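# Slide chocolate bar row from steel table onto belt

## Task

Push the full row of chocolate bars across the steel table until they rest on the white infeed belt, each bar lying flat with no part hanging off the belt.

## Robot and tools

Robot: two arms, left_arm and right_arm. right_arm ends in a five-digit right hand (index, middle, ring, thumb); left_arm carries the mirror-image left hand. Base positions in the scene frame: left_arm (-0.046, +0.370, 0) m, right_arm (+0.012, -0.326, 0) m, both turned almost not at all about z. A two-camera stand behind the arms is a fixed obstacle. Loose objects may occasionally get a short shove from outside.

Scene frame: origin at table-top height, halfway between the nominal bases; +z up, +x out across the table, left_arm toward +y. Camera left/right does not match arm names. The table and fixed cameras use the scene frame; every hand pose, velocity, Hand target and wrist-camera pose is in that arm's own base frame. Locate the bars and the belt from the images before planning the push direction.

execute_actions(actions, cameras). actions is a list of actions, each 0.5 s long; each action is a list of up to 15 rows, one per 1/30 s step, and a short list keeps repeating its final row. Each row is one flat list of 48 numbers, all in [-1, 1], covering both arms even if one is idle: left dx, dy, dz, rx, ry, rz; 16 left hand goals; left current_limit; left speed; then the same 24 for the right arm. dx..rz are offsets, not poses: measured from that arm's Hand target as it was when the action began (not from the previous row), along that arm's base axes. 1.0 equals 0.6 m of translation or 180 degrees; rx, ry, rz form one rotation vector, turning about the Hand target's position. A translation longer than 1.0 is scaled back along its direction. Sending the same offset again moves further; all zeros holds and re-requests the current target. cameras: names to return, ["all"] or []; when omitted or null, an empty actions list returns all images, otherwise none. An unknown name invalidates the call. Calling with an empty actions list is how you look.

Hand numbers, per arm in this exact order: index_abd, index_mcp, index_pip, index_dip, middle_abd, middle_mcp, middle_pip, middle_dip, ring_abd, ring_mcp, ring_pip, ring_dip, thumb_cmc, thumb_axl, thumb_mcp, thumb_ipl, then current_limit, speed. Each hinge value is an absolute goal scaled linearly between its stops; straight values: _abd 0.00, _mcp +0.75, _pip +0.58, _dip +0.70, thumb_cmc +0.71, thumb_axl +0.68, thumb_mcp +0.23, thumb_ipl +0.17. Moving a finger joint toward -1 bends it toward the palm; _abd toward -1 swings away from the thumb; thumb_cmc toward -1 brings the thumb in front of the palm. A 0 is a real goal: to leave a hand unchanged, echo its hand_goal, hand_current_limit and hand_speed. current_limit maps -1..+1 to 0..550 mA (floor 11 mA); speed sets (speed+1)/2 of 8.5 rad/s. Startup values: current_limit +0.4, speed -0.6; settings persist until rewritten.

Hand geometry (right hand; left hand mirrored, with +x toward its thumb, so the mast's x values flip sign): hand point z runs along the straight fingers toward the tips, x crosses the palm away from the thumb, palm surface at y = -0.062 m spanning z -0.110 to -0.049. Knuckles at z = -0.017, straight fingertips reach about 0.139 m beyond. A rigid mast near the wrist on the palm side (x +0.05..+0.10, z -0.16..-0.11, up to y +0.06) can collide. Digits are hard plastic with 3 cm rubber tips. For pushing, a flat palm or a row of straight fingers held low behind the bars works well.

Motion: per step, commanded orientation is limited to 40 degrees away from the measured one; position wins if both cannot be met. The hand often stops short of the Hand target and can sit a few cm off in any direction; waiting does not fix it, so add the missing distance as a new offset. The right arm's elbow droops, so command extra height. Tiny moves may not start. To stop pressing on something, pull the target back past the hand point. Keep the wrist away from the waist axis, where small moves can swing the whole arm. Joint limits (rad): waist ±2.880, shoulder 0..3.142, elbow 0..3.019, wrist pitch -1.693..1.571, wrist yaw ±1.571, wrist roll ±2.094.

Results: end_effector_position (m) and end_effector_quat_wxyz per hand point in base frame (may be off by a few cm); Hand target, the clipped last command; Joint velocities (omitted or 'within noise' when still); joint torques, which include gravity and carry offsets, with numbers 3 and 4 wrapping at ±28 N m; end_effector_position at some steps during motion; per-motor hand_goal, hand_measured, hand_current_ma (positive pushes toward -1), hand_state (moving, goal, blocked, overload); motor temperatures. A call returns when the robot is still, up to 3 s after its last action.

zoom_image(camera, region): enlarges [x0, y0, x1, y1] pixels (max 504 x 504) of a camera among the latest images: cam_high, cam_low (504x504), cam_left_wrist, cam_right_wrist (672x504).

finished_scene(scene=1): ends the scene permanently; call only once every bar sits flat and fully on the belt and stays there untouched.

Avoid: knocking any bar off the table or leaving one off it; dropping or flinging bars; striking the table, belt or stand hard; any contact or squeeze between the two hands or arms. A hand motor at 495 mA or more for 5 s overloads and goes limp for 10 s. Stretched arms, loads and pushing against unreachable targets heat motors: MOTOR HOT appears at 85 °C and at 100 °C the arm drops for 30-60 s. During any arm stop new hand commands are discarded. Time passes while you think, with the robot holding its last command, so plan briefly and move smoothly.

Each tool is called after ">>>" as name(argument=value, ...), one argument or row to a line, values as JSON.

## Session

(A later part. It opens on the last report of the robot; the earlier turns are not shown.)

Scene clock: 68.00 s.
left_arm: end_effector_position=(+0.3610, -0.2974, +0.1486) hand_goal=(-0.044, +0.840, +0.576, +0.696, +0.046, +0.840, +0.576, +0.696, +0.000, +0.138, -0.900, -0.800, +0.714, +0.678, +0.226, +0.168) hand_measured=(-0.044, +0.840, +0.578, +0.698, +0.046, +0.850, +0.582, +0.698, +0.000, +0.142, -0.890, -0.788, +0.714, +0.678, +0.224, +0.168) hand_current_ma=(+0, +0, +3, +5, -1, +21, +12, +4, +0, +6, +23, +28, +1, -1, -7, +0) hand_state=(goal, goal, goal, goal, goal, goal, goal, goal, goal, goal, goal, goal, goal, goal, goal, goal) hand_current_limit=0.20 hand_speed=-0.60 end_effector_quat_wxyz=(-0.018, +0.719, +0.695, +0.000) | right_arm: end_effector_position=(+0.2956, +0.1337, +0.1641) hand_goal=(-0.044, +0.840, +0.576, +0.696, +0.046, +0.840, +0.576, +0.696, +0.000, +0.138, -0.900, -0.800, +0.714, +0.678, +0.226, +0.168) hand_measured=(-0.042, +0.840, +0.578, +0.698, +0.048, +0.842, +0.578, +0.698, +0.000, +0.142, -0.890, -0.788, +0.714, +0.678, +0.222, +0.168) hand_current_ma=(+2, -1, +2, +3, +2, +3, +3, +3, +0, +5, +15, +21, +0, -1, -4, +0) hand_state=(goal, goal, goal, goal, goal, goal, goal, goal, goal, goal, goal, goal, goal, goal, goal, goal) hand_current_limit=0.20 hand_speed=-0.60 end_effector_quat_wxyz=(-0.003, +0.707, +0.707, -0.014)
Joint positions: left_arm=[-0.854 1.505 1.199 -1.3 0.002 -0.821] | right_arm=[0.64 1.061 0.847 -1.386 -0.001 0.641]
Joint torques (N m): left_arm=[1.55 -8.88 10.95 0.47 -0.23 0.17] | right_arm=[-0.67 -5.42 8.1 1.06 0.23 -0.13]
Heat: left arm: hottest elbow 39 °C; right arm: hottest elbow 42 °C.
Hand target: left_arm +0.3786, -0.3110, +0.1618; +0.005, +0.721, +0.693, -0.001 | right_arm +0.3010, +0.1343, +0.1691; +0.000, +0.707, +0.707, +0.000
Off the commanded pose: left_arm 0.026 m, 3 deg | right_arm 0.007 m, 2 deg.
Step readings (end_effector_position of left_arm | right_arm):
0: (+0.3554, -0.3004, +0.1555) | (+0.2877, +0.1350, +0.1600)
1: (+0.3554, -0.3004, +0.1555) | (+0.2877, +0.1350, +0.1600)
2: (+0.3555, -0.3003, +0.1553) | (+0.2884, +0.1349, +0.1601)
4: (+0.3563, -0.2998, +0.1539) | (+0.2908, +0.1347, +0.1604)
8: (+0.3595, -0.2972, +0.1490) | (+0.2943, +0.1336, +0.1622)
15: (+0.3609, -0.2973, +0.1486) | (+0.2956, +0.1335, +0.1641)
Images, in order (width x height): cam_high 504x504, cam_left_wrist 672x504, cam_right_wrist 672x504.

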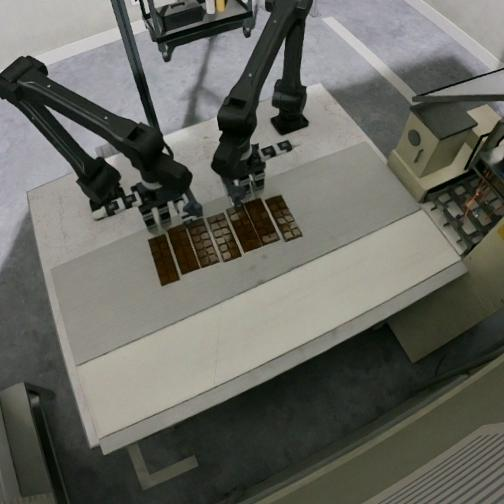

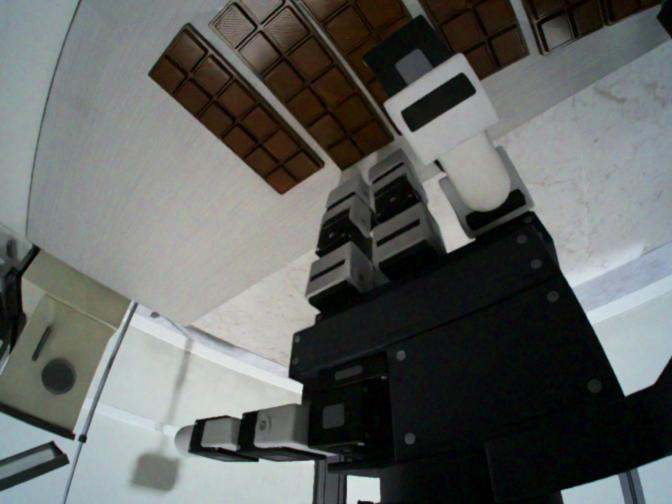

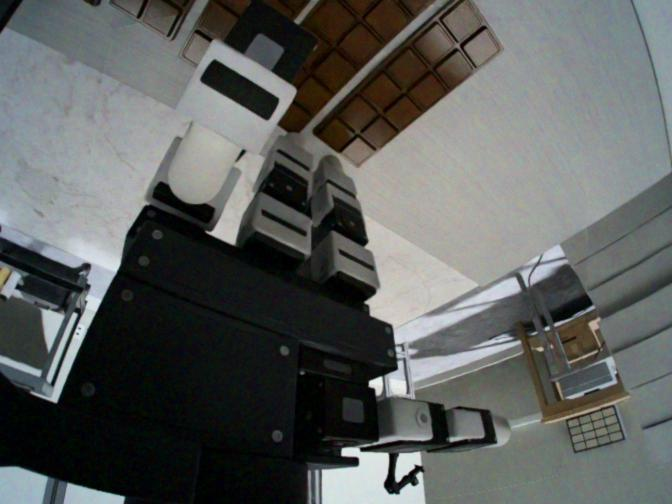

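>>> execute_actions(
  actions=[
    [[0,0,0.004,0,0,0,-0.045,0.84,0.576,0.696,0.045,0.84,0.576,0.696,0,0.137,-0.9,-0.8,0.714,0.678,0.226,0.168,0.2,-0.6,0,-0.017,-0.03,0,0,0,-0.045,0.84,0.576,0.696,0.045,0.84,0.576,0.696,0,0.137,-0.9,-0.8,0.714,0.678,0.226,0.168,0.2,-0.6]],
  ],
  cameras=["cam_high","cam_right_wrist"],
)

>>> zoom_image(
  camera="cam_high",
  region=[125, 190, 195, 260],
)

>>> zoom_image(
  camera="cam_right_wrist",
  region=[200, 0, 560, 270],
)

Scene clock: 69.47 s.
left_arm: end_effector_position=(+0.3617, -0.2983, +0.1498) hand_goal=(-0.044, +0.840, +0.576, +0.696, +0.046, +0.840, +0.576, +0.696, +0.000, +0.138, -0.900, -0.800, +0.714, +0.678, +0.226, +0.168) hand_measured=(-0.044, +0.840, +0.578, +0.698, +0.046, +0.848, +0.582, +0.698, +0.000, +0.142, -0.890, -0.788, +0.714, +0.678, +0.224, +0.168) hand_current_ma=(+0, +0, +3, +5, -1, +17, +12, +4, +0, +6, +23, +28, +1, -1, -7, +0) hand_state=(goal, goal, goal, goal, goal, goal, goal, goal, goal, goal, goal, goal, goal, goal, goal, goal) hand_current_limit=0.20 hand_speed=-0.60 end_effector_quat_wxyz=(-0.016, +0.719, +0.695, +0.000) | right_arm: end_effector_position=(+0.2992, +0.1289, +0.1634) hand_goal=(-0.044, +0.840, +0.576, +0.696, +0.046, +0.840, +0.576, +0.696, +0.000, +0.138, -0.900, -0.800, +0.714, +0.678, +0.226, +0.168) hand_measured=(-0.046, +0.846, +0.580, +0.698, +0.040, +0.870, +0.596, +0.704, +0.000, +0.142, -0.890, -0.788, +0.714, +0.678, +0.222, +0.168) hand_current_ma=(-2, +9, +4, +3, -5, +71, +40, +10, +0, +5, +15, +21, +0, -1, -4, +0) hand_state=(goal, goal, goal, goal, goal, blocked, blocked, goal, goal, goal, goal, goal, goal, goal, goal, goal) hand_current_limit=0.20 hand_speed=-0.60 end_effector_quat_wxyz=(-0.002, +0.707, +0.708, +0.006)
Joint positions: left_arm=[-0.854 1.505 1.202 -1.3 0.002 -0.82] | right_arm=[0.613 1.033 0.822 -1.349 -0.007 0.612]
Joint torques (N m): left_arm=[1.55 -9 11.07 0.23 -0.23 0.11] | right_arm=[-0.91 -3.14 6.15 1.4 0.45 -0.1]
Heat: left arm: hottest elbow 40 °C; right arm: hottest elbow 42 °C.
Hand target: left_arm +0.3786, -0.3109, +0.1641; +0.004, +0.721, +0.693, -0.001 | right_arm +0.3010, +0.1241, +0.1511; +0.000, +0.707, +0.707, +0.000
Off the commanded pose: left_arm 0.026 m, 2 deg | right_arm 0.013 m, 1 deg.
Step readings (end_effector_position of left_arm | right_arm):
0: (+0.3610, -0.2974, +0.1486) | (+0.2957, +0.1337, +0.1641)
1: (+0.3610, -0.2974, +0.1486) | (+0.2957, +0.1336, +0.1639)
2: (+0.3610, -0.2974, +0.1486) | (+0.2959, +0.1335, +0.1631)
4: (+0.3610, -0.2974, +0.1486) | (+0.2975, +0.1321, +0.1623)
8: (+0.3611, -0.2975, +0.1488) | (+0.2989, +0.1288, +0.1633)
15: (+0.3617, -0.2983, +0.1498) | (+0.2991, +0.1286, +0.1634)
Images, in order (width x height): cam_high 504x504, cam_right_wrist 672x504.

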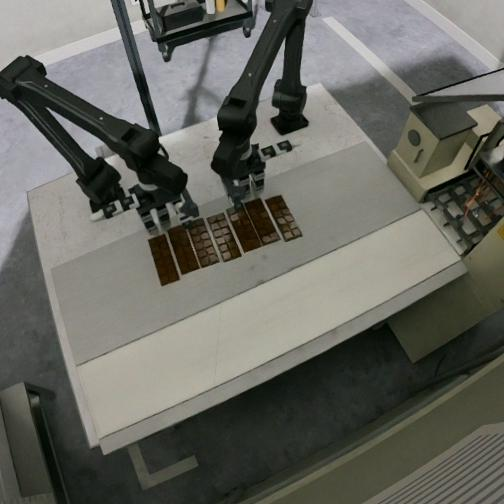

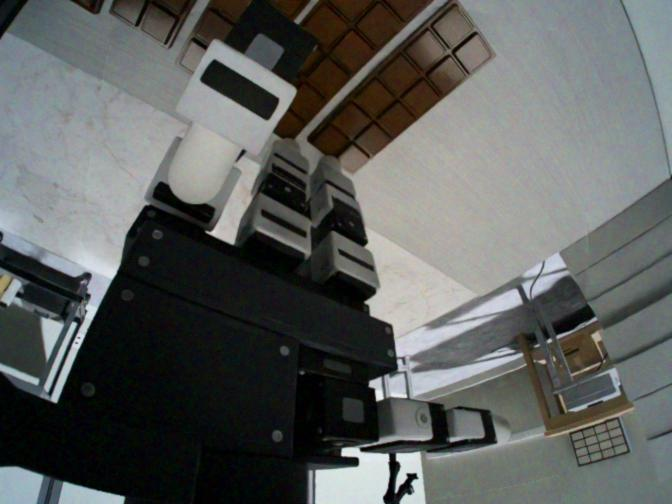

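Scaled by 7.200 from the camera's 504x504 image, which has a finer 720x720 frame.

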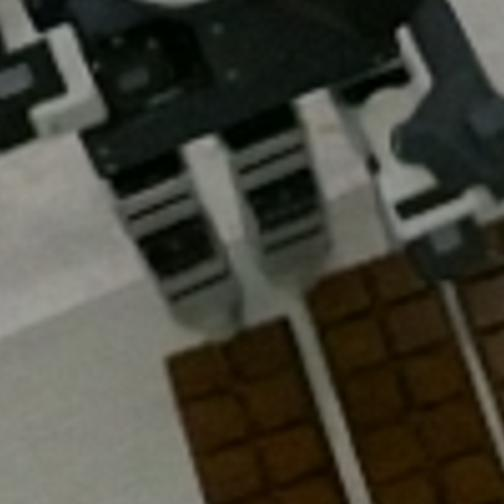

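Scaled by 1.400 from the camera's 672x504 image, which has a finer 960x720 frame.

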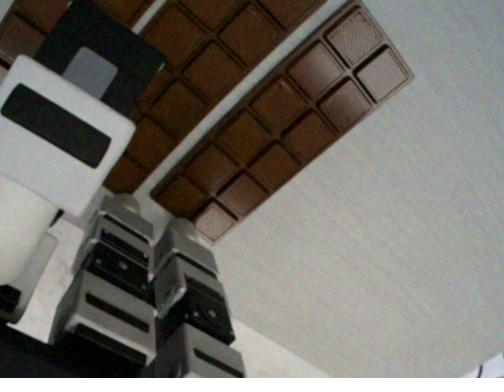

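>>> execute_actions(
  actions=[
    [[0,0,0,0,0,0,-0.045,0.84,0.576,0.696,0.045,0.84,0.576,0.696,0,0.137,-0.9,-0.8,0.714,0.678,0.226,0.168,0.2,-0.6,-0.033,-0.02,-0.01,0,0,0,-0.045,0.84,0.576,0.696,0.045,0.84,0.576,0.696,0,0.137,-0.9,-0.8,0.714,0.678,0.226,0.168,0.2,-0.6]],
  ],
  cameras=["cam_high","cam_right_wrist"],
)

>>> zoom_image(
  camera="cam_high",
  region=[125, 190, 195, 260],
)

>>> zoom_image(
  camera="cam_right_wrist",
  region=[200, 0, 560, 270],
)

Scene clock: 71.67 s.
left_arm: end_effector_position=(+0.3617, -0.2983, +0.1498) hand_goal=(-0.044, +0.840, +0.576, +0.696, +0.046, +0.840, +0.576, +0.696, +0.000, +0.138, -0.900, -0.800, +0.714, +0.678, +0.226, +0.168) hand_measured=(-0.044, +0.840, +0.578, +0.698, +0.046, +0.848, +0.582, +0.698, +0.000, +0.142, -0.890, -0.788, +0.714, +0.678, +0.224, +0.168) hand_current_ma=(+0, +0, +3, +5, -1, +17, +12, +4, +0, +6, +23, +28, +1, -1, -7, +0) hand_state=(goal, goal, goal, goal, goal, goal, goal, goal, goal, goal, goal, goal, goal, goal, goal, goal) hand_current_limit=0.20 hand_speed=-0.60 end_effector_quat_wxyz=(-0.016, +0.719, +0.695, +0.000) | right_arm: end_effector_position=(+0.2848, +0.1180, +0.1579) hand_goal=(-0.044, +0.840, +0.576, +0.696, +0.046, +0.840, +0.576, +0.696, +0.000, +0.138, -0.900, -0.800, +0.714, +0.678, +0.226, +0.168) hand_measured=(-0.054, +0.836, +0.574, +0.696, +0.036, +0.844, +0.582, +0.698, +0.000, +0.144, -0.890, -0.788, +0.714, +0.678, +0.222, +0.168) hand_current_ma=(-12, -6, -1, +0, -13, +5, +7, +3, +0, +10, +15, +21, +0, -1, -6, +0) hand_state=(goal, goal, goal, goal, goal, goal, goal, goal, goal, goal, goal, goal, goal, goal, goal, goal) hand_current_limit=0.20 hand_speed=-0.60 end_effector_quat_wxyz=(+0.001, +0.706, +0.708, +0.014)
Joint positions: left_arm=[-0.854 1.505 1.202 -1.3 0.002 -0.82] | right_arm=[0.613 0.968 0.765 -1.339 -0.003 0.611]
Joint torques (N m): left_arm=[1.49 -9 11.07 0.24 -0.23 0.12] | right_arm=[-0.32 -2.37 6.17 0.76 0.27 -0.1]
Heat: left arm: hottest elbow 40 °C; right arm: hottest elbow 42 °C.
Hand target: left_arm +0.3786, -0.3109, +0.1641; +0.004, +0.721, +0.693, -0.001 | right_arm +0.2811, +0.1121, +0.1451; +0.000, +0.707, +0.707, +0.000
Off the commanded pose: left_arm 0.025 m, 2 deg | right_arm 0.015 m, 2 deg.
Step readings (end_effector_position of left_arm | right_arm):
0: (+0.3617, -0.2983, +0.1498) | (+0.2993, +0.1289, +0.1634)
1: (+0.3617, -0.2983, +0.1498) | (+0.2990, +0.1288, +0.1632)
2: (+0.3617, -0.2983, +0.1498) | (+0.2985, +0.1284, +0.1628)
4: (+0.3617, -0.2983, +0.1498) | (+0.2962, +0.1268, +0.1635)
8: (+0.3617, -0.2983, +0.1498) | (+0.2861, +0.1189, +0.1573)
15: (+0.3617, -0.2983, +0.1498) | (+0.2848, +0.1180, +0.1579)
Images, in order (width x height): cam_high 504x504, cam_right_wrist 672x504.

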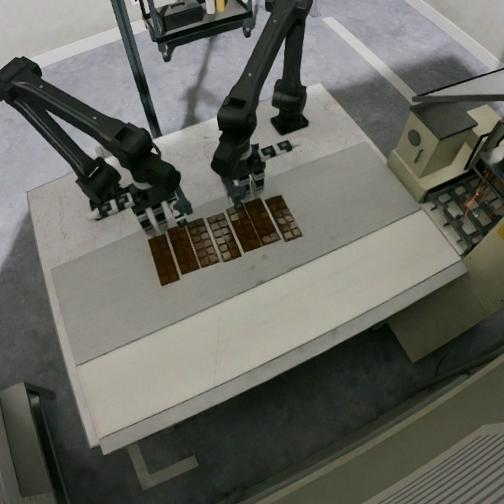

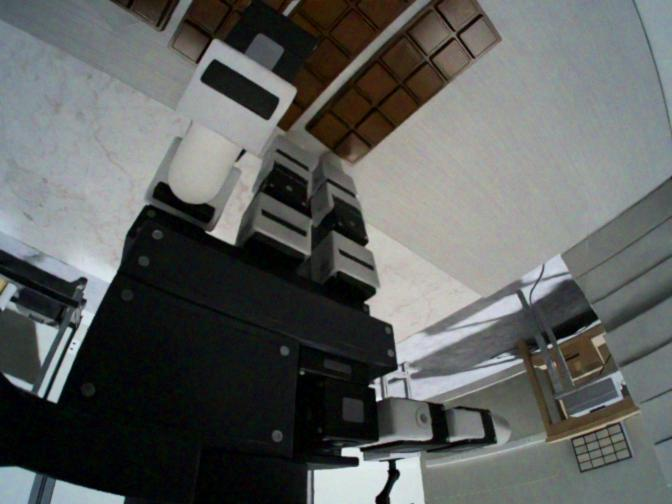

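Scaled by 7.200 from the camera's 504x504 image, which has a finer 720x720 frame.

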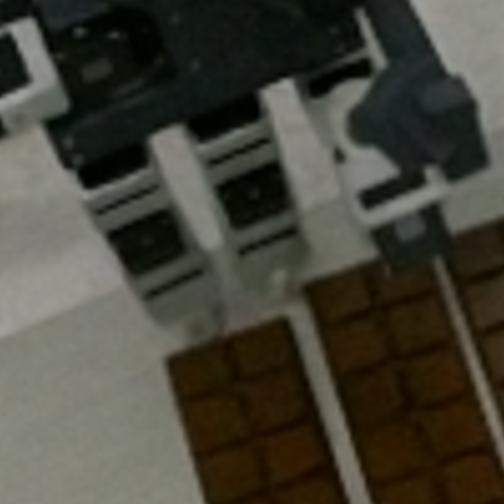

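Scaled by 1.400 from the camera's 672x504 image, which has a finer 960x720 frame.

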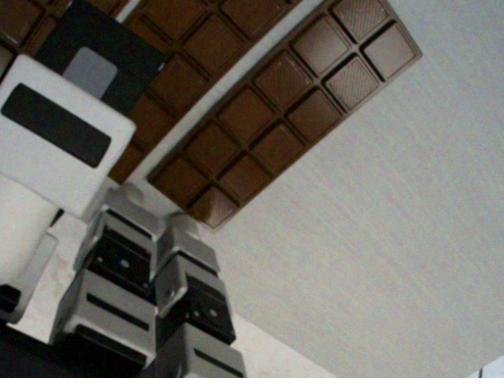

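>>> execute_actions(
  actions=[
    [[0,0,0,0,0,0,-0.045,0.84,0.576,0.696,0.045,0.84,0.576,0.696,0,0.137,-0.9,-0.8,0.714,0.678,0.226,0.168,0.2,-0.6,-0.01,-0.015,-0.025,0,0,0,-0.045,0.84,0.576,0.696,0.045,0.84,0.576,0.696,0,0.137,-0.9,-0.8,0.714,0.678,0.226,0.168,0.2,-0.6]],
  ],
  cameras=["cam_high","cam_right_wrist"],
)

>>> zoom_image(
  camera="cam_high",
  region=[125, 190, 195, 260],
)

>>> zoom_image(
  camera="cam_right_wrist",
  region=[200, 0, 560, 270],
)

Scene clock: 73.23 s.
left_arm: end_effector_position=(+0.3617, -0.2983, +0.1498) hand_goal=(-0.044, +0.840, +0.576, +0.696, +0.046, +0.840, +0.576, +0.696, +0.000, +0.138, -0.900, -0.800, +0.714, +0.678, +0.226, +0.168) hand_measured=(-0.044, +0.840, +0.578, +0.698, +0.046, +0.848, +0.582, +0.698, +0.000, +0.142, -0.890, -0.788, +0.714, +0.678, +0.224, +0.168) hand_current_ma=(+0, +0, +3, +5, -1, +17, +12, +4, +0, +6, +23, +28, +1, -1, -7, +0) hand_state=(goal, goal, goal, goal, goal, goal, goal, goal, goal, goal, goal, goal, goal, goal, goal, goal) hand_current_limit=0.20 hand_speed=-0.60 end_effector_quat_wxyz=(-0.016, +0.719, +0.695, +0.000) | right_arm: end_effector_position=(+0.2829, +0.1142, +0.1591) hand_goal=(-0.044, +0.840, +0.576, +0.696, +0.046, +0.840, +0.576, +0.696, +0.000, +0.138, -0.900, -0.800, +0.714, +0.678, +0.226, +0.168) hand_measured=(-0.068, +0.842, +0.576, +0.696, +0.022, +0.850, +0.582, +0.698, +0.000, +0.144, -0.890, -0.788, +0.714, +0.678, +0.222, +0.168) hand_current_ma=(-43, +1, +0, +0, -43, +15, +9, +3, +0, +10, +15, +21, +0, -1, -6, +0) hand_state=(blocked, goal, goal, goal, blocked, goal, goal, goal, goal, goal, goal, goal, goal, goal, goal, goal) hand_current_limit=0.20 hand_speed=-0.60 end_effector_quat_wxyz=(+0.005, +0.705, +0.709, +0.033)
Joint positions: left_arm=[-0.854 1.505 1.202 -1.3 0.002 -0.82] | right_arm=[0.603 0.927 0.738 -1.315 -0.003 0.598]
Joint torques (N m): left_arm=[1.55 -9 11.07 0.23 -0.22 0.12] | right_arm=[-1.08 -0.44 4.48 0.95 0.25 -0.14]
Heat: left arm: hottest elbow 40 °C; right arm: hottest elbow 42 °C.
Hand target: left_arm +0.3786, -0.3109, +0.1641; +0.004, +0.721, +0.693, -0.001 | right_arm +0.2752, +0.1031, +0.1300; +0.000, +0.707, +0.707, +0.000
Off the commanded pose: left_arm 0.025 m, 2 deg | right_arm 0.032 m, 4 deg.
Step readings (end_effector_position of left_arm | right_arm):
0: (+0.3617, -0.2983, +0.1498) | (+0.2848, +0.1180, +0.1579)
1: (+0.3617, -0.2983, +0.1498) | (+0.2849, +0.1180, +0.1578)
2: (+0.3617, -0.2983, +0.1498) | (+0.2849, +0.1180, +0.1572)
4: (+0.3617, -0.2983, +0.1498) | (+0.2850, +0.1174, +0.1578)
8: (+0.3617, -0.2983, +0.1498) | (+0.2832, +0.1147, +0.1590)
15: (+0.3617, -0.2983, +0.1498) | (+0.2829, +0.1141, +0.1590)
Images, in order (width x height): cam_high 504x504, cam_right_wrist 672x504.

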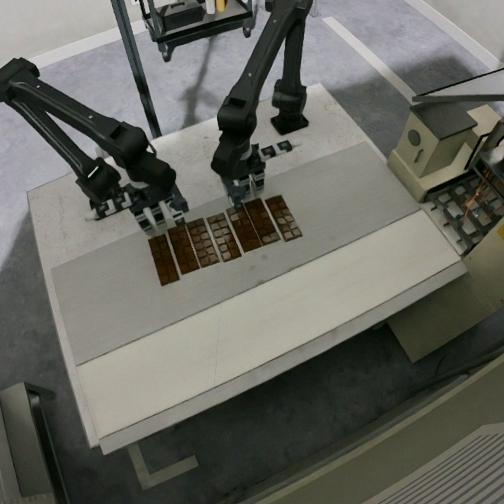

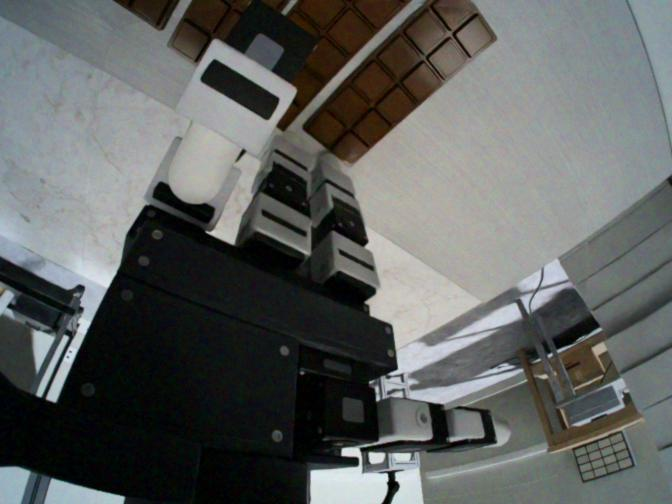

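Scaled by 7.200 from the camera's 504x504 image, which has a finer 720x720 frame.

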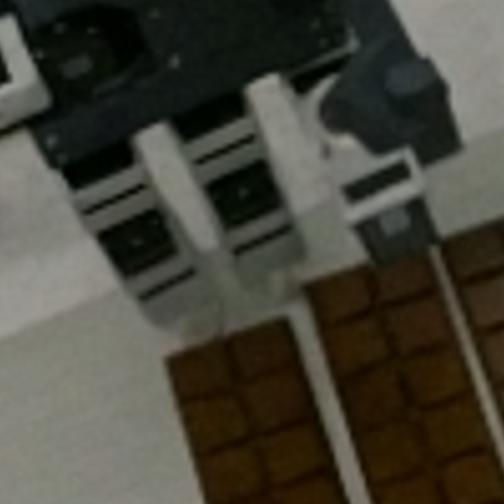

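Scaled by 1.400 from the camera's 672x504 image, which has a finer 960x720 frame.

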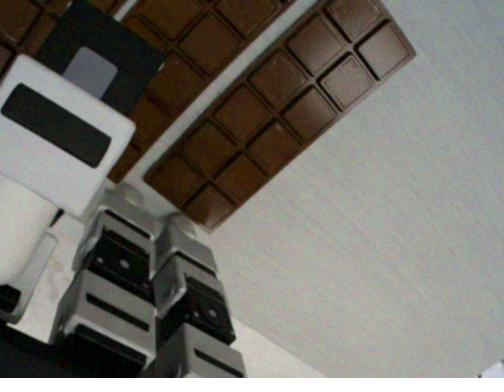

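>>> zoom_image(
  camera="cam_high",
  region=[30, 240, 130, 340],
)

>>> zoom_image(
  camera="cam_high",
  region=[50, 340, 150, 440],
)

>>> zoom_image(
  camera="cam_high",
  region=[340, 130, 480, 270],
)

Scaled by 5.040 from the camera's 504x504 image, which has a finer 720x720 frame.

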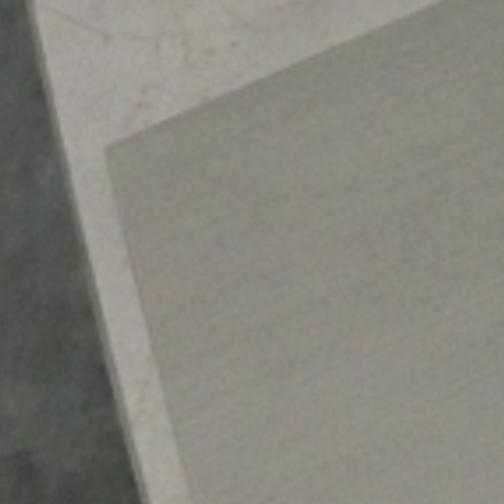

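Scaled by 5.040 from the camera's 504x504 image, which has a finer 720x720 frame.

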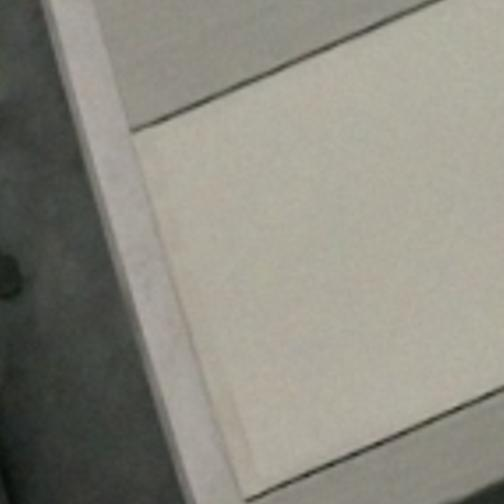

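Scaled by 3.600 from the camera's 504x504 image, which has a finer 720x720 frame.

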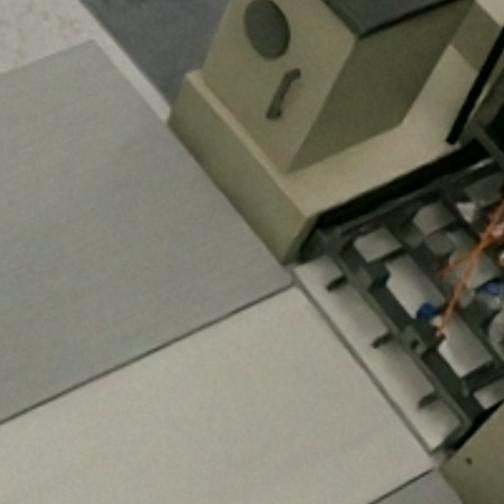

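>>> zoom_image(
  camera="cam_right_wrist",
  region=[250, 110, 370, 200],
)

>>> execute_actions(
  actions=[],
  cameras=["cam_left_wrist"],
)

>>> zoom_image(
  camera="cam_left_wrist",
  region=[310, 110, 430, 200],
)

Scaled by 4.200 from the camera's 672x504 image, which has a finer 960x720 frame.

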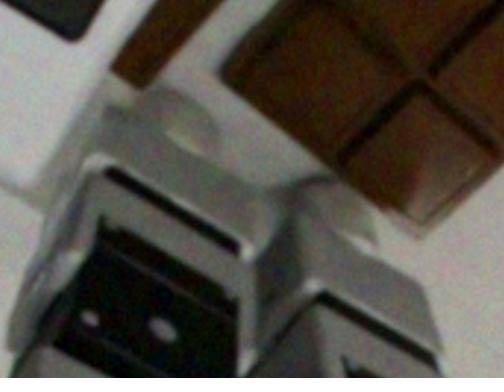

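Scene clock: 78.50 s.
left_arm: end_effector_position=(+0.3617, -0.2983, +0.1498) hand_goal=(-0.044, +0.840, +0.576, +0.696, +0.046, +0.840, +0.576, +0.696, +0.000, +0.138, -0.900, -0.800, +0.714, +0.678, +0.226, +0.168) hand_measured=(-0.044, +0.840, +0.578, +0.698, +0.046, +0.848, +0.582, +0.698, +0.000, +0.142, -0.890, -0.788, +0.714, +0.678, +0.224, +0.168) hand_current_ma=(+0, +0, +3, +5, -1, +17, +12, +4, +0, +6, +23, +28, +1, -1, -7, +0) hand_state=(goal, goal, goal, goal, goal, goal, goal, goal, goal, goal, goal, goal, goal, goal, goal, goal) hand_current_limit=0.20 hand_speed=-0.60 end_effector_quat_wxyz=(-0.016, +0.719, +0.695, +0.000) | right_arm: end_effector_position=(+0.2829, +0.1142, +0.1592) hand_goal=(-0.044, +0.840, +0.576, +0.696, +0.046, +0.840, +0.576, +0.696, +0.000, +0.138, -0.900, -0.800, +0.714, +0.678, +0.226, +0.168) hand_measured=(-0.068, +0.842, +0.576, +0.696, +0.022, +0.850, +0.582, +0.698, +0.000, +0.144, -0.890, -0.788, +0.714, +0.678, +0.222, +0.168) hand_current_ma=(-43, +1, +0, +0, -43, +15, +9, +3, +0, +10, +15, +21, +0, -1, -6, +0) hand_state=(blocked, goal, goal, goal, blocked, goal, goal, goal, goal, goal, goal, goal, goal, goal, goal, goal) hand_current_limit=0.20 hand_speed=-0.60 end_effector_quat_wxyz=(+0.005, +0.705, +0.709, +0.033)
Joint positions: left_arm=[-0.854 1.505 1.202 -1.3 0.002 -0.82] | right_arm=[0.603 0.926 0.738 -1.315 -0.003 0.597]
Joint velocities: within noise
Joint torques (N m): left_arm=[1.55 -9 11.04 0.23 -0.23 0.11] | right_arm=[-0.97 -0.38 4.48 0.94 0.27 -0.11]
Motor temperatures (°C): left_arm=[31 35 40 31 33 32] | right_arm=[34 35 41 30 32 31]
Heat: left arm: hottest elbow 40 °C; right arm: hottest elbow 41 °C.
Hand target: left_arm +0.3786, -0.3109, +0.1641; +0.004, +0.721, +0.693, -0.001 | right_arm +0.2752, +0.1031, +0.1301; +0.000, +0.707, +0.707, +0.000
Off the commanded pose: left_arm 0.025 m, 2 deg | right_arm 0.032 m, 4 deg.
Images, in order (width x height): cam_left_wrist 672x504.

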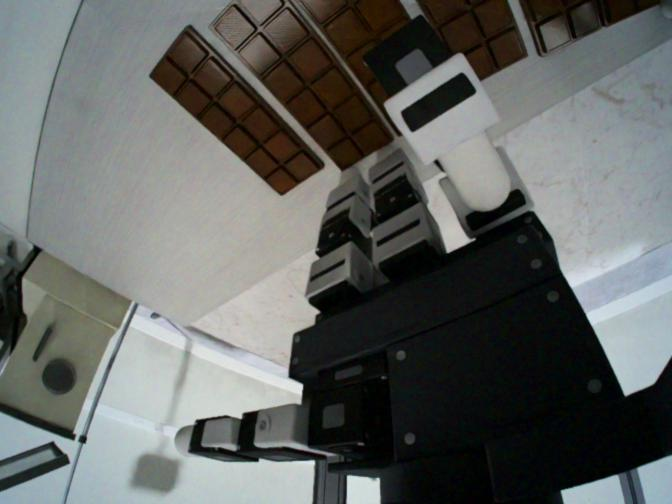

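Scaled by 4.200 from the camera's 672x504 image, which has a finer 960x720 frame.

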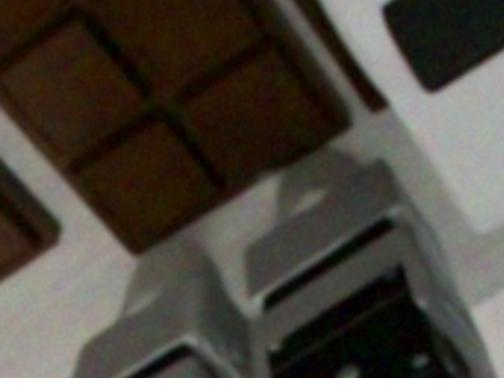

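>>> execute_actions(
  actions=[
    [[0.07,0,0,0,0,0,-0.045,0.84,0.576,0.696,0.045,0.84,0.576,0.696,0,0.137,-0.9,-0.8,0.714,0.678,0.226,0.168,0.2,-0.6,0,-0.005,0.065,0,0,0,-0.045,0.84,0.576,0.696,0.045,0.84,0.576,0.696,0,0.137,-0.9,-0.8,0.714,0.678,0.226,0.168,0.2,-0.6]],
  ],
  cameras=["cam_high","cam_left_wrist","cam_right_wrist"],
)

>>> zoom_image(
  camera="cam_high",
  region=[120, 170, 310, 310],
)

>>> zoom_image(
  camera="cam_left_wrist",
  region=[140, 0, 500, 270],
)

Scene clock: 82.27 s.
left_arm: end_effector_position=(+0.4084, -0.2979, +0.1527) hand_goal=(-0.044, +0.840, +0.576, +0.696, +0.046, +0.840, +0.576, +0.696, +0.000, +0.138, -0.900, -0.800, +0.714, +0.678, +0.226, +0.168) hand_measured=(-0.044, +0.840, +0.578, +0.698, +0.048, +0.846, +0.582, +0.698, +0.000, +0.142, -0.890, -0.788, +0.714, +0.678, +0.224, +0.168) hand_current_ma=(+0, -1, +3, +5, +3, +13, +13, +4, +0, +7, +23, +28, +1, -1, -7, +0) hand_state=(goal, goal, goal, goal, goal, goal, goal, goal, goal, goal, goal, goal, goal, goal, goal, goal) hand_current_limit=0.20 hand_speed=-0.60 end_effector_quat_wxyz=(-0.008, +0.715, +0.699, +0.000) | right_arm: end_effector_position=(+0.2675, +0.0981, +0.1561) hand_goal=(-0.044, +0.840, +0.576, +0.696, +0.046, +0.840, +0.576, +0.696, +0.000, +0.138, -0.900, -0.800, +0.714, +0.678, +0.226, +0.168) hand_measured=(-0.046, +0.836, +0.572, +0.694, +0.042, +0.832, +0.572, +0.694, +0.000, +0.144, -0.890, -0.788, +0.714, +0.678, +0.222, +0.168) hand_current_ma=(-2, -5, -3, -3, -4, -12, -5, -3, +0, +10, +15, +21, +0, -1, -6, +0) hand_state=(goal, goal, goal, goal, goal, goal, goal, goal, goal, goal, goal, goal, goal, goal, goal, goal) hand_current_limit=0.20 hand_speed=-0.60 end_effector_quat_wxyz=(-0.003, +0.707, +0.707, -0.009)
Joint positions: left_arm=[-0.778 1.574 1.288 -1.3 0 -0.754] | right_arm=[0.585 0.924 0.743 -1.408 -0.002 0.586]
Joint torques (N m): left_arm=[0.79 -9.76 11.07 -0.18 -0.13 0.11] | right_arm=[-0.56 -2.2 10.48 0.16 0.25 -0.12]
Heat: left arm: hottest elbow 41 °C; right arm: hottest elbow 41 °C.
Hand target: left_arm +0.4206, -0.3109, +0.1642; +0.005, +0.721, +0.693, +0.000 | right_arm +0.2752, +0.1000, +0.1690; +0.000, +0.707, +0.707, +0.000
Off the commanded pose: left_arm 0.021 m, 2 deg | right_arm 0.015 m, 1 deg.
Step readings (end_effector_position of left_arm | right_arm):
0: (+0.3617, -0.2983, +0.1498) | (+0.2829, +0.1142, +0.1592)
1: (+0.3620, -0.2984, +0.1501) | (+0.2829, +0.1142, +0.1592)
2: (+0.3634, -0.2989, +0.1503) | (+0.2825, +0.1137, +0.1593)
4: (+0.3722, -0.3008, +0.1518) | (+0.2797, +0.1113, +0.1591)
8: (+0.3966, -0.2993, +0.1530) | (+0.2741, +0.1054, +0.1576)
15: (+0.4079, -0.2970, +0.1530) | (+0.2698, +0.1004, +0.1567)
Images, in order (width x height): cam_high 504x504, cam_left_wrist 672x504, cam_right_wrist 672x504.

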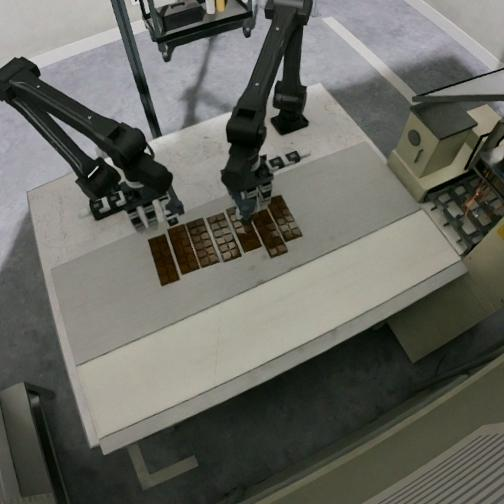

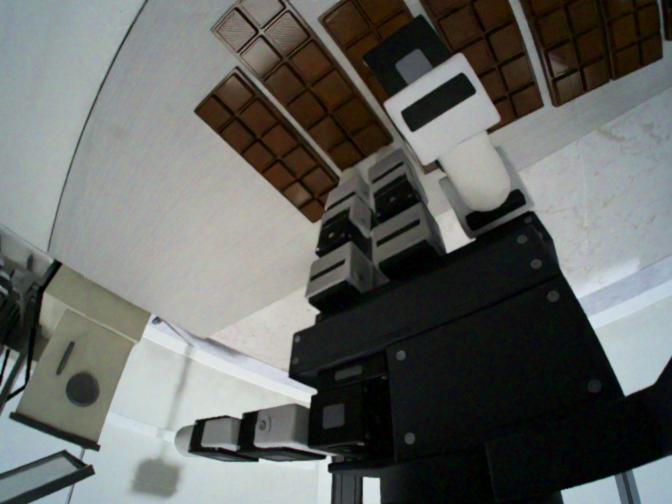

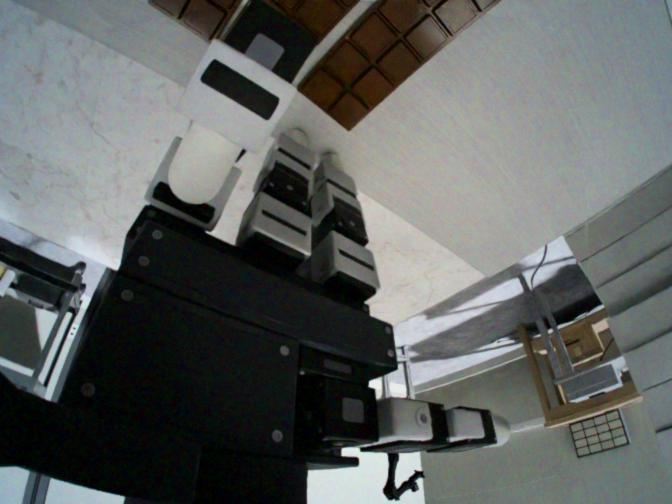

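Scaled by 2.653 from the camera's 504x504 image, which has a finer 720x720 frame.

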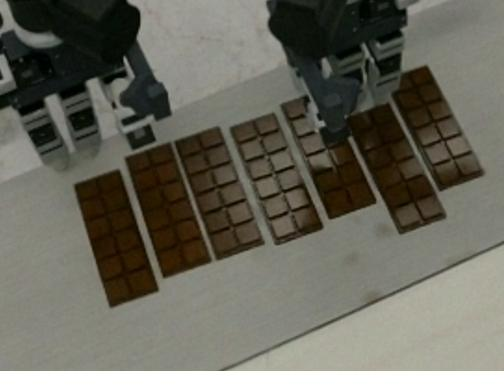

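Scaled by 1.400 from the camera's 672x504 image, which has a finer 960x720 frame.

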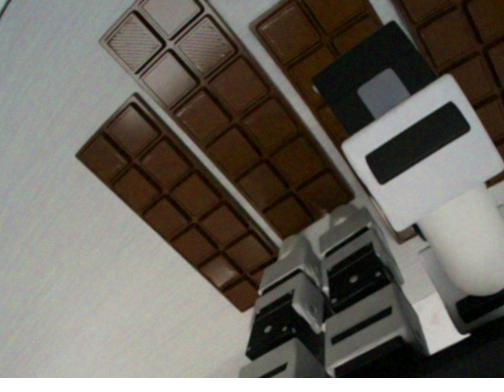

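>>> zoom_image(
  camera="cam_high",
  region=[125, 190, 195, 260],
)

>>> zoom_image(
  camera="cam_right_wrist",
  region=[240, 80, 400, 200],
)

Scaled by 7.200 from the camera's 504x504 image, which has a finer 720x720 frame.

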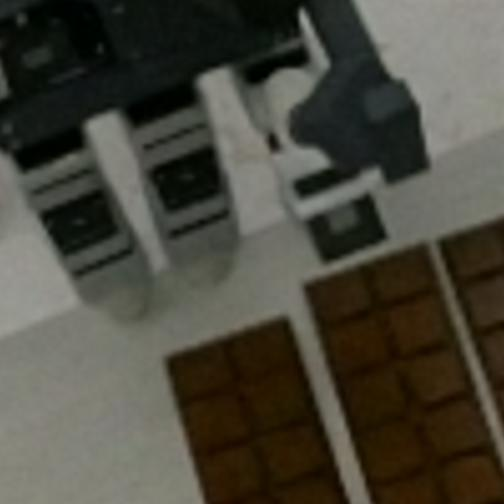

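Scaled by 3.150 from the camera's 672x504 image, which has a finer 960x720 frame.

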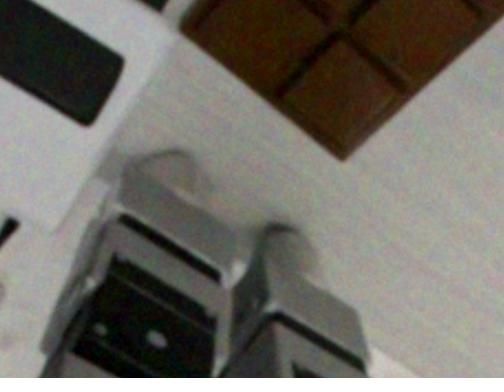

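>>> execute_actions(
  actions=[
    [[0.08,0,0,0,0,0,-0.045,0.84,0.576,0.696,0.045,0.84,0.576,0.696,0,0.137,-0.9,-0.8,0.714,0.678,0.226,0.168,0.2,-0.6,0.03,0.034,0,0,0,0,-0.045,0.84,0.576,0.696,0.045,0.84,0.576,0.696,0,0.137,-0.9,-0.8,0.714,0.678,0.226,0.168,0.2,-0.6]],
  ],
  cameras=["cam_high","cam_left_wrist","cam_right_wrist"],
)

>>> zoom_image(
  camera="cam_high",
  region=[120, 170, 310, 310],
)

>>> zoom_image(
  camera="cam_right_wrist",
  region=[240, 80, 400, 200],
)

Scene clock: 84.87 s.
left_arm: end_effector_position=(+0.4558, -0.2998, +0.1529) hand_goal=(-0.044, +0.840, +0.576, +0.696, +0.046, +0.840, +0.576, +0.696, +0.000, +0.138, -0.900, -0.800, +0.714, +0.678, +0.226, +0.168) hand_measured=(-0.044, +0.840, +0.578, +0.698, +0.048, +0.844, +0.582, +0.698, +0.000, +0.142, -0.890, -0.788, +0.714, +0.678, +0.224, +0.168) hand_current_ma=(+0, +0, +3, +5, +2, +8, +11, +4, +0, +7, +23, +28, +1, -1, -7, +0) hand_state=(goal, goal, goal, goal, goal, goal, goal, goal, goal, goal, goal, goal, goal, goal, goal, goal) hand_current_limit=0.20 hand_speed=-0.60 end_effector_quat_wxyz=(-0.007, +0.716, +0.698, -0.001) | right_arm: end_effector_position=(+0.2771, +0.1059, +0.1515) hand_goal=(-0.044, +0.840, +0.576, +0.696, +0.046, +0.840, +0.576, +0.696, +0.000, +0.138, -0.900, -0.800, +0.714, +0.678, +0.226, +0.168) hand_measured=(-0.046, +0.836, +0.572, +0.694, +0.068, +0.856, +0.588, +0.702, +0.000, +0.144, -0.890, -0.788, +0.714, +0.678, +0.222, +0.168) hand_current_ma=(-2, -5, -3, -3, +37, +33, +21, +7, +0, +10, +15, +21, +0, -1, -6, +0) hand_state=(goal, goal, goal, goal, blocked, goal, goal, goal, goal, goal, goal, goal, goal, goal, goal, goal) hand_current_limit=0.20 hand_speed=-0.60 end_effector_quat_wxyz=(-0.005, +0.707, +0.707, -0.028)
Joint positions: left_arm=[-0.712 1.664 1.399 -1.321 0.001 -0.687] | right_arm=[0.593 0.995 0.775 -1.408 0.001 0.594]
Joint torques (N m): left_arm=[0.91 -11.16 11.12 -0.18 -0.18 0.14] | right_arm=[1.08 -2.73 11.41 1.09 0.11 0.11]
Heat: left arm: hottest elbow 41 °C; right arm: hottest elbow 42 °C.
Hand target: left_arm +0.4686, -0.3109, +0.1643; +0.005, +0.721, +0.693, -0.001 | right_arm +0.2932, +0.1204, +0.1691; +0.000, +0.707, +0.707, +0.000
Off the commanded pose: left_arm 0.020 m, 2 deg | right_arm 0.028 m, 3 deg.
Step readings (end_effector_position of left_arm | right_arm):
0: (+0.4084, -0.2979, +0.1527) | (+0.2675, +0.0981, +0.1561)
1: (+0.4086, -0.2981, +0.1528) | (+0.2675, +0.0981, +0.1561)
2: (+0.4099, -0.2984, +0.1531) | (+0.2675, +0.0982, +0.1555)
4: (+0.4178, -0.3018, +0.1542) | (+0.2696, +0.0996, +0.1545)
8: (+0.4435, -0.3034, +0.1548) | (+0.2752, +0.1049, +0.1519)
15: (+0.4559, -0.2995, +0.1549) | (+0.2771, +0.1060, +0.1514)
Images, in order (width x height): cam_high 504x504, cam_left_wrist 672x504, cam_right_wrist 672x504.

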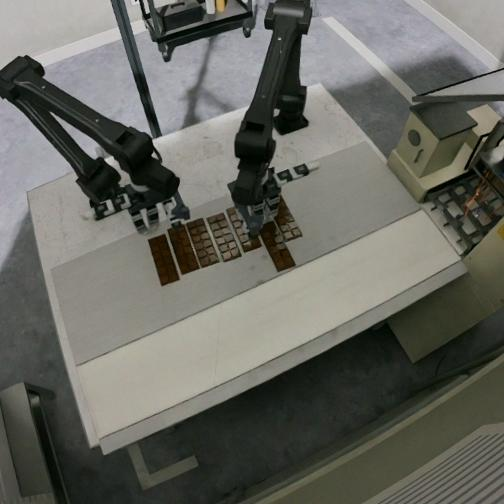

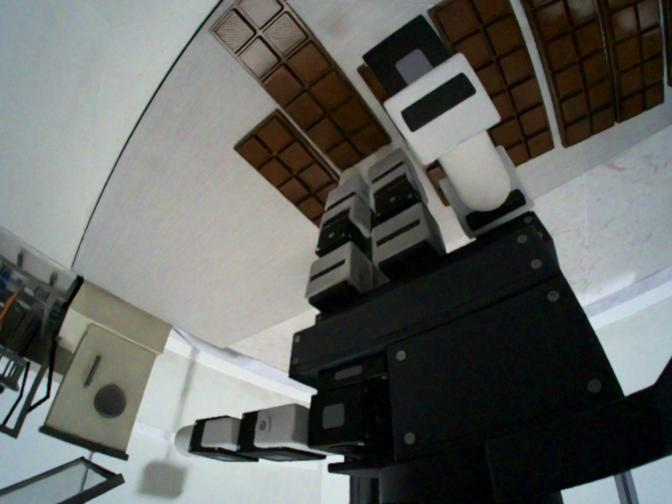

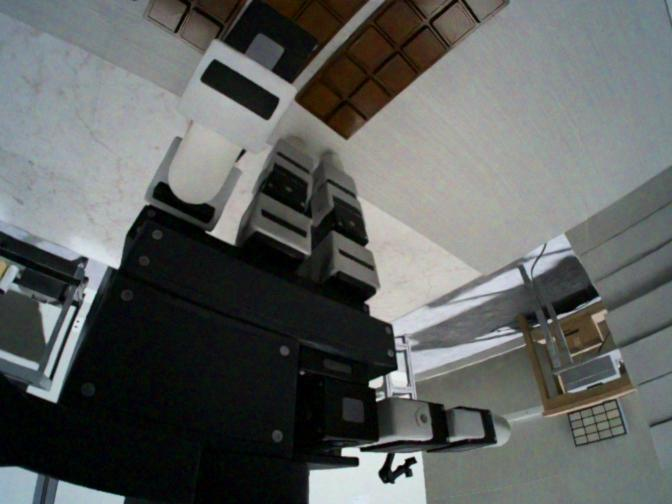

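Scaled by 2.653 from the camera's 504x504 image, which has a finer 720x720 frame.

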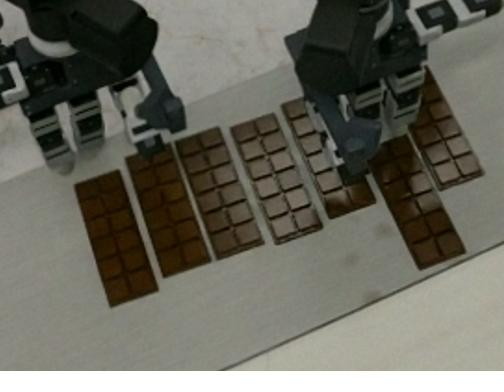

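Scaled by 3.150 from the camera's 672x504 image, which has a finer 960x720 frame.

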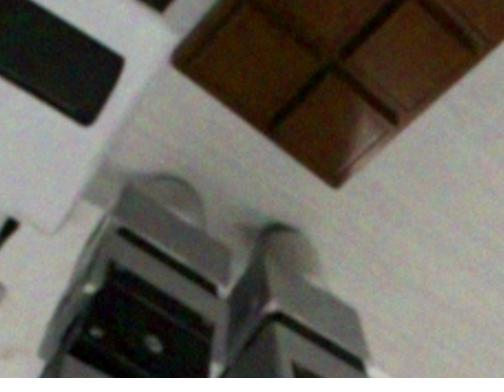

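>>> execute_actions(
  actions=[
    [[0.08,0,0,0,0,0,-0.045,0.84,0.576,0.696,0.045,0.84,0.576,0.696,0,0.137,-0.9,-0.8,0.714,0.678,0.226,0.168,0.2,-0.6,-0.01,0.02,0.025,0,0,0,-0.045,0.84,0.576,0.696,0.045,0.84,0.576,0.696,0,0.137,-0.9,-0.8,0.714,0.678,0.226,0.168,0.2,-0.6]],
  ],
  cameras=["cam_high","cam_left_wrist","cam_right_wrist"],
)

>>> zoom_image(
  camera="cam_high",
  region=[120, 170, 310, 310],
)

>>> zoom_image(
  camera="cam_right_wrist",
  region=[240, 80, 400, 200],
)

Scene clock: 86.97 s.
left_arm: end_effector_position=(+0.5034, -0.3010, +0.1532) hand_goal=(-0.044, +0.840, +0.576, +0.696, +0.046, +0.840, +0.576, +0.696, +0.000, +0.138, -0.900, -0.800, +0.714, +0.678, +0.226, +0.168) hand_measured=(-0.044, +0.840, +0.578, +0.698, +0.046, +0.846, +0.582, +0.698, +0.000, +0.142, -0.890, -0.788, +0.714, +0.678, +0.224, +0.168) hand_current_ma=(+0, +0, +3, +5, +0, +12, +11, +4, +0, +7, +23, +28, +1, -1, -7, +0) hand_state=(goal, goal, goal, goal, goal, goal, goal, goal, goal, goal, goal, goal, goal, goal, goal, goal) hand_current_limit=0.20 hand_speed=-0.60 end_effector_quat_wxyz=(-0.007, +0.716, +0.698, -0.002) | right_arm: end_effector_position=(+0.2767, +0.1221, +0.1634) hand_goal=(-0.044, +0.840, +0.576, +0.696, +0.046, +0.840, +0.576, +0.696, +0.000, +0.138, -0.900, -0.800, +0.714, +0.678, +0.226, +0.168) hand_measured=(-0.046, +0.836, +0.572, +0.694, +0.048, +0.840, +0.578, +0.698, +0.000, +0.144, -0.890, -0.788, +0.714, +0.678, +0.222, +0.168) hand_current_ma=(-2, -5, -3, -3, +2, +0, +2, +3, +0, +10, +15, +21, +0, -1, -6, +0) hand_state=(goal, goal, goal, goal, goal, goal, goal, goal, goal, goal, goal, goal, goal, goal, goal, goal) hand_current_limit=0.20 hand_speed=-0.60 end_effector_quat_wxyz=(-0.004, +0.707, +0.707, -0.017)
Joint positions: left_arm=[-0.654 1.759 1.526 -1.353 0.002 -0.629] | right_arm=[0.646 0.998 0.807 -1.413 -0.003 0.645]
Joint torques (N m): left_arm=[0.73 -12.16 11.22 -0.23 -0.16 0.14] | right_arm=[1.03 -3.02 12.05 0.06 0.29 0.09]
Heat: left arm: hottest elbow 41 °C; right arm: hottest elbow 42 °C.
Hand target: left_arm +0.5166, -0.3108, +0.1642; +0.004, +0.721, +0.693, +0.000 | right_arm +0.2872, +0.1324, +0.1841; +0.000, +0.707, +0.707, +0.000
Off the commanded pose: left_arm 0.020 m, 2 deg | right_arm 0.025 m, 2 deg.
Step readings (end_effector_position of left_arm | right_arm):
0: (+0.4558, -0.2998, +0.1527) | (+0.2771, +0.1059, +0.1515)
1: (+0.4559, -0.3000, +0.1530) | (+0.2771, +0.1060, +0.1515)
2: (+0.4573, -0.3007, +0.1533) | (+0.2771, +0.1065, +0.1520)
4: (+0.4652, -0.3038, +0.1547) | (+0.2764, +0.1105, +0.1536)
8: (+0.4913, -0.3060, +0.1559) | (+0.2767, +0.1203, +0.1602)
15: (+0.5035, -0.3007, +0.1558) | (+0.2769, +0.1226, +0.1639)
Images, in order (width x height): cam_high 504x504, cam_left_wrist 672x504, cam_right_wrist 672x504.

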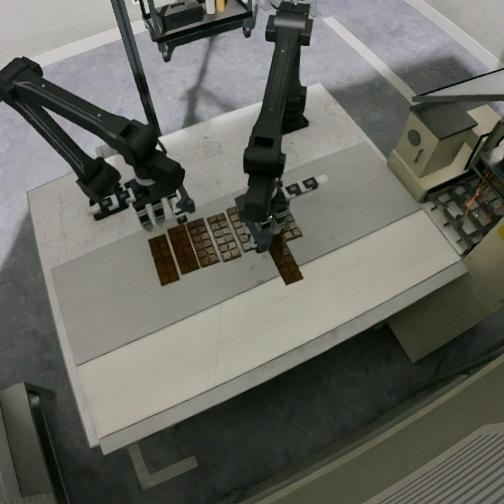

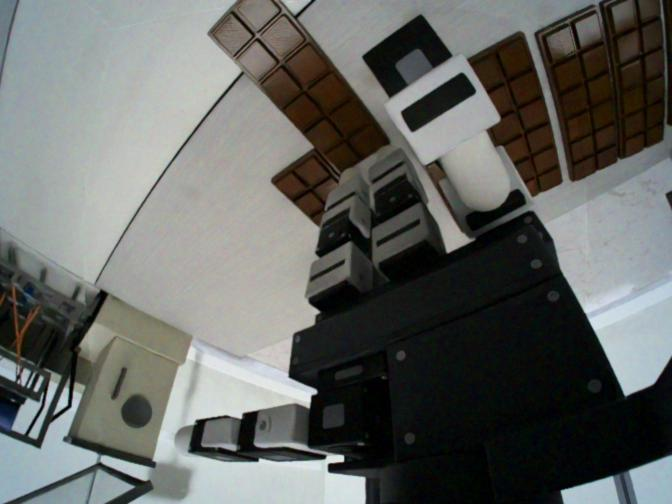

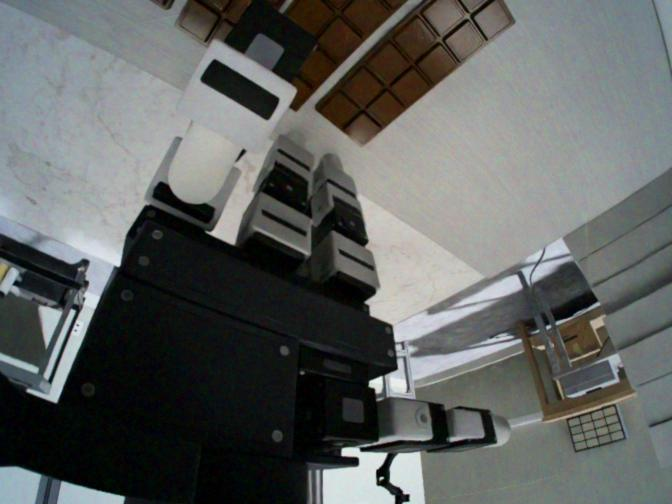

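Scaled by 2.653 from the camera's 504x504 image, which has a finer 720x720 frame.

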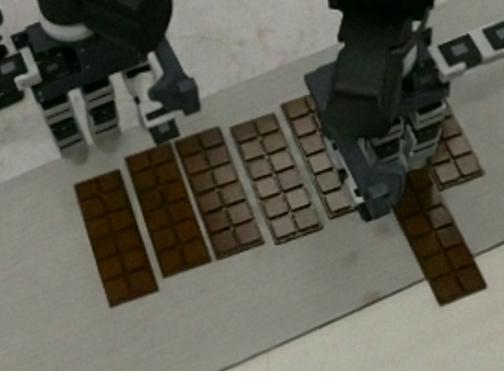

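Scaled by 3.150 from the camera's 672x504 image, which has a finer 960x720 frame.

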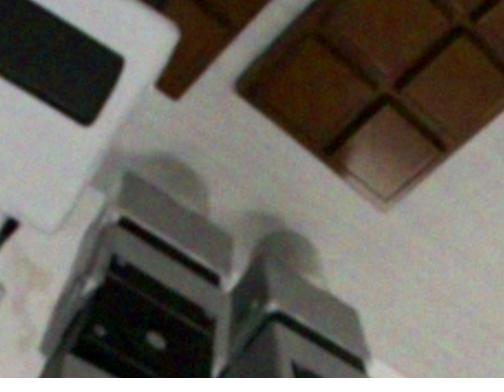

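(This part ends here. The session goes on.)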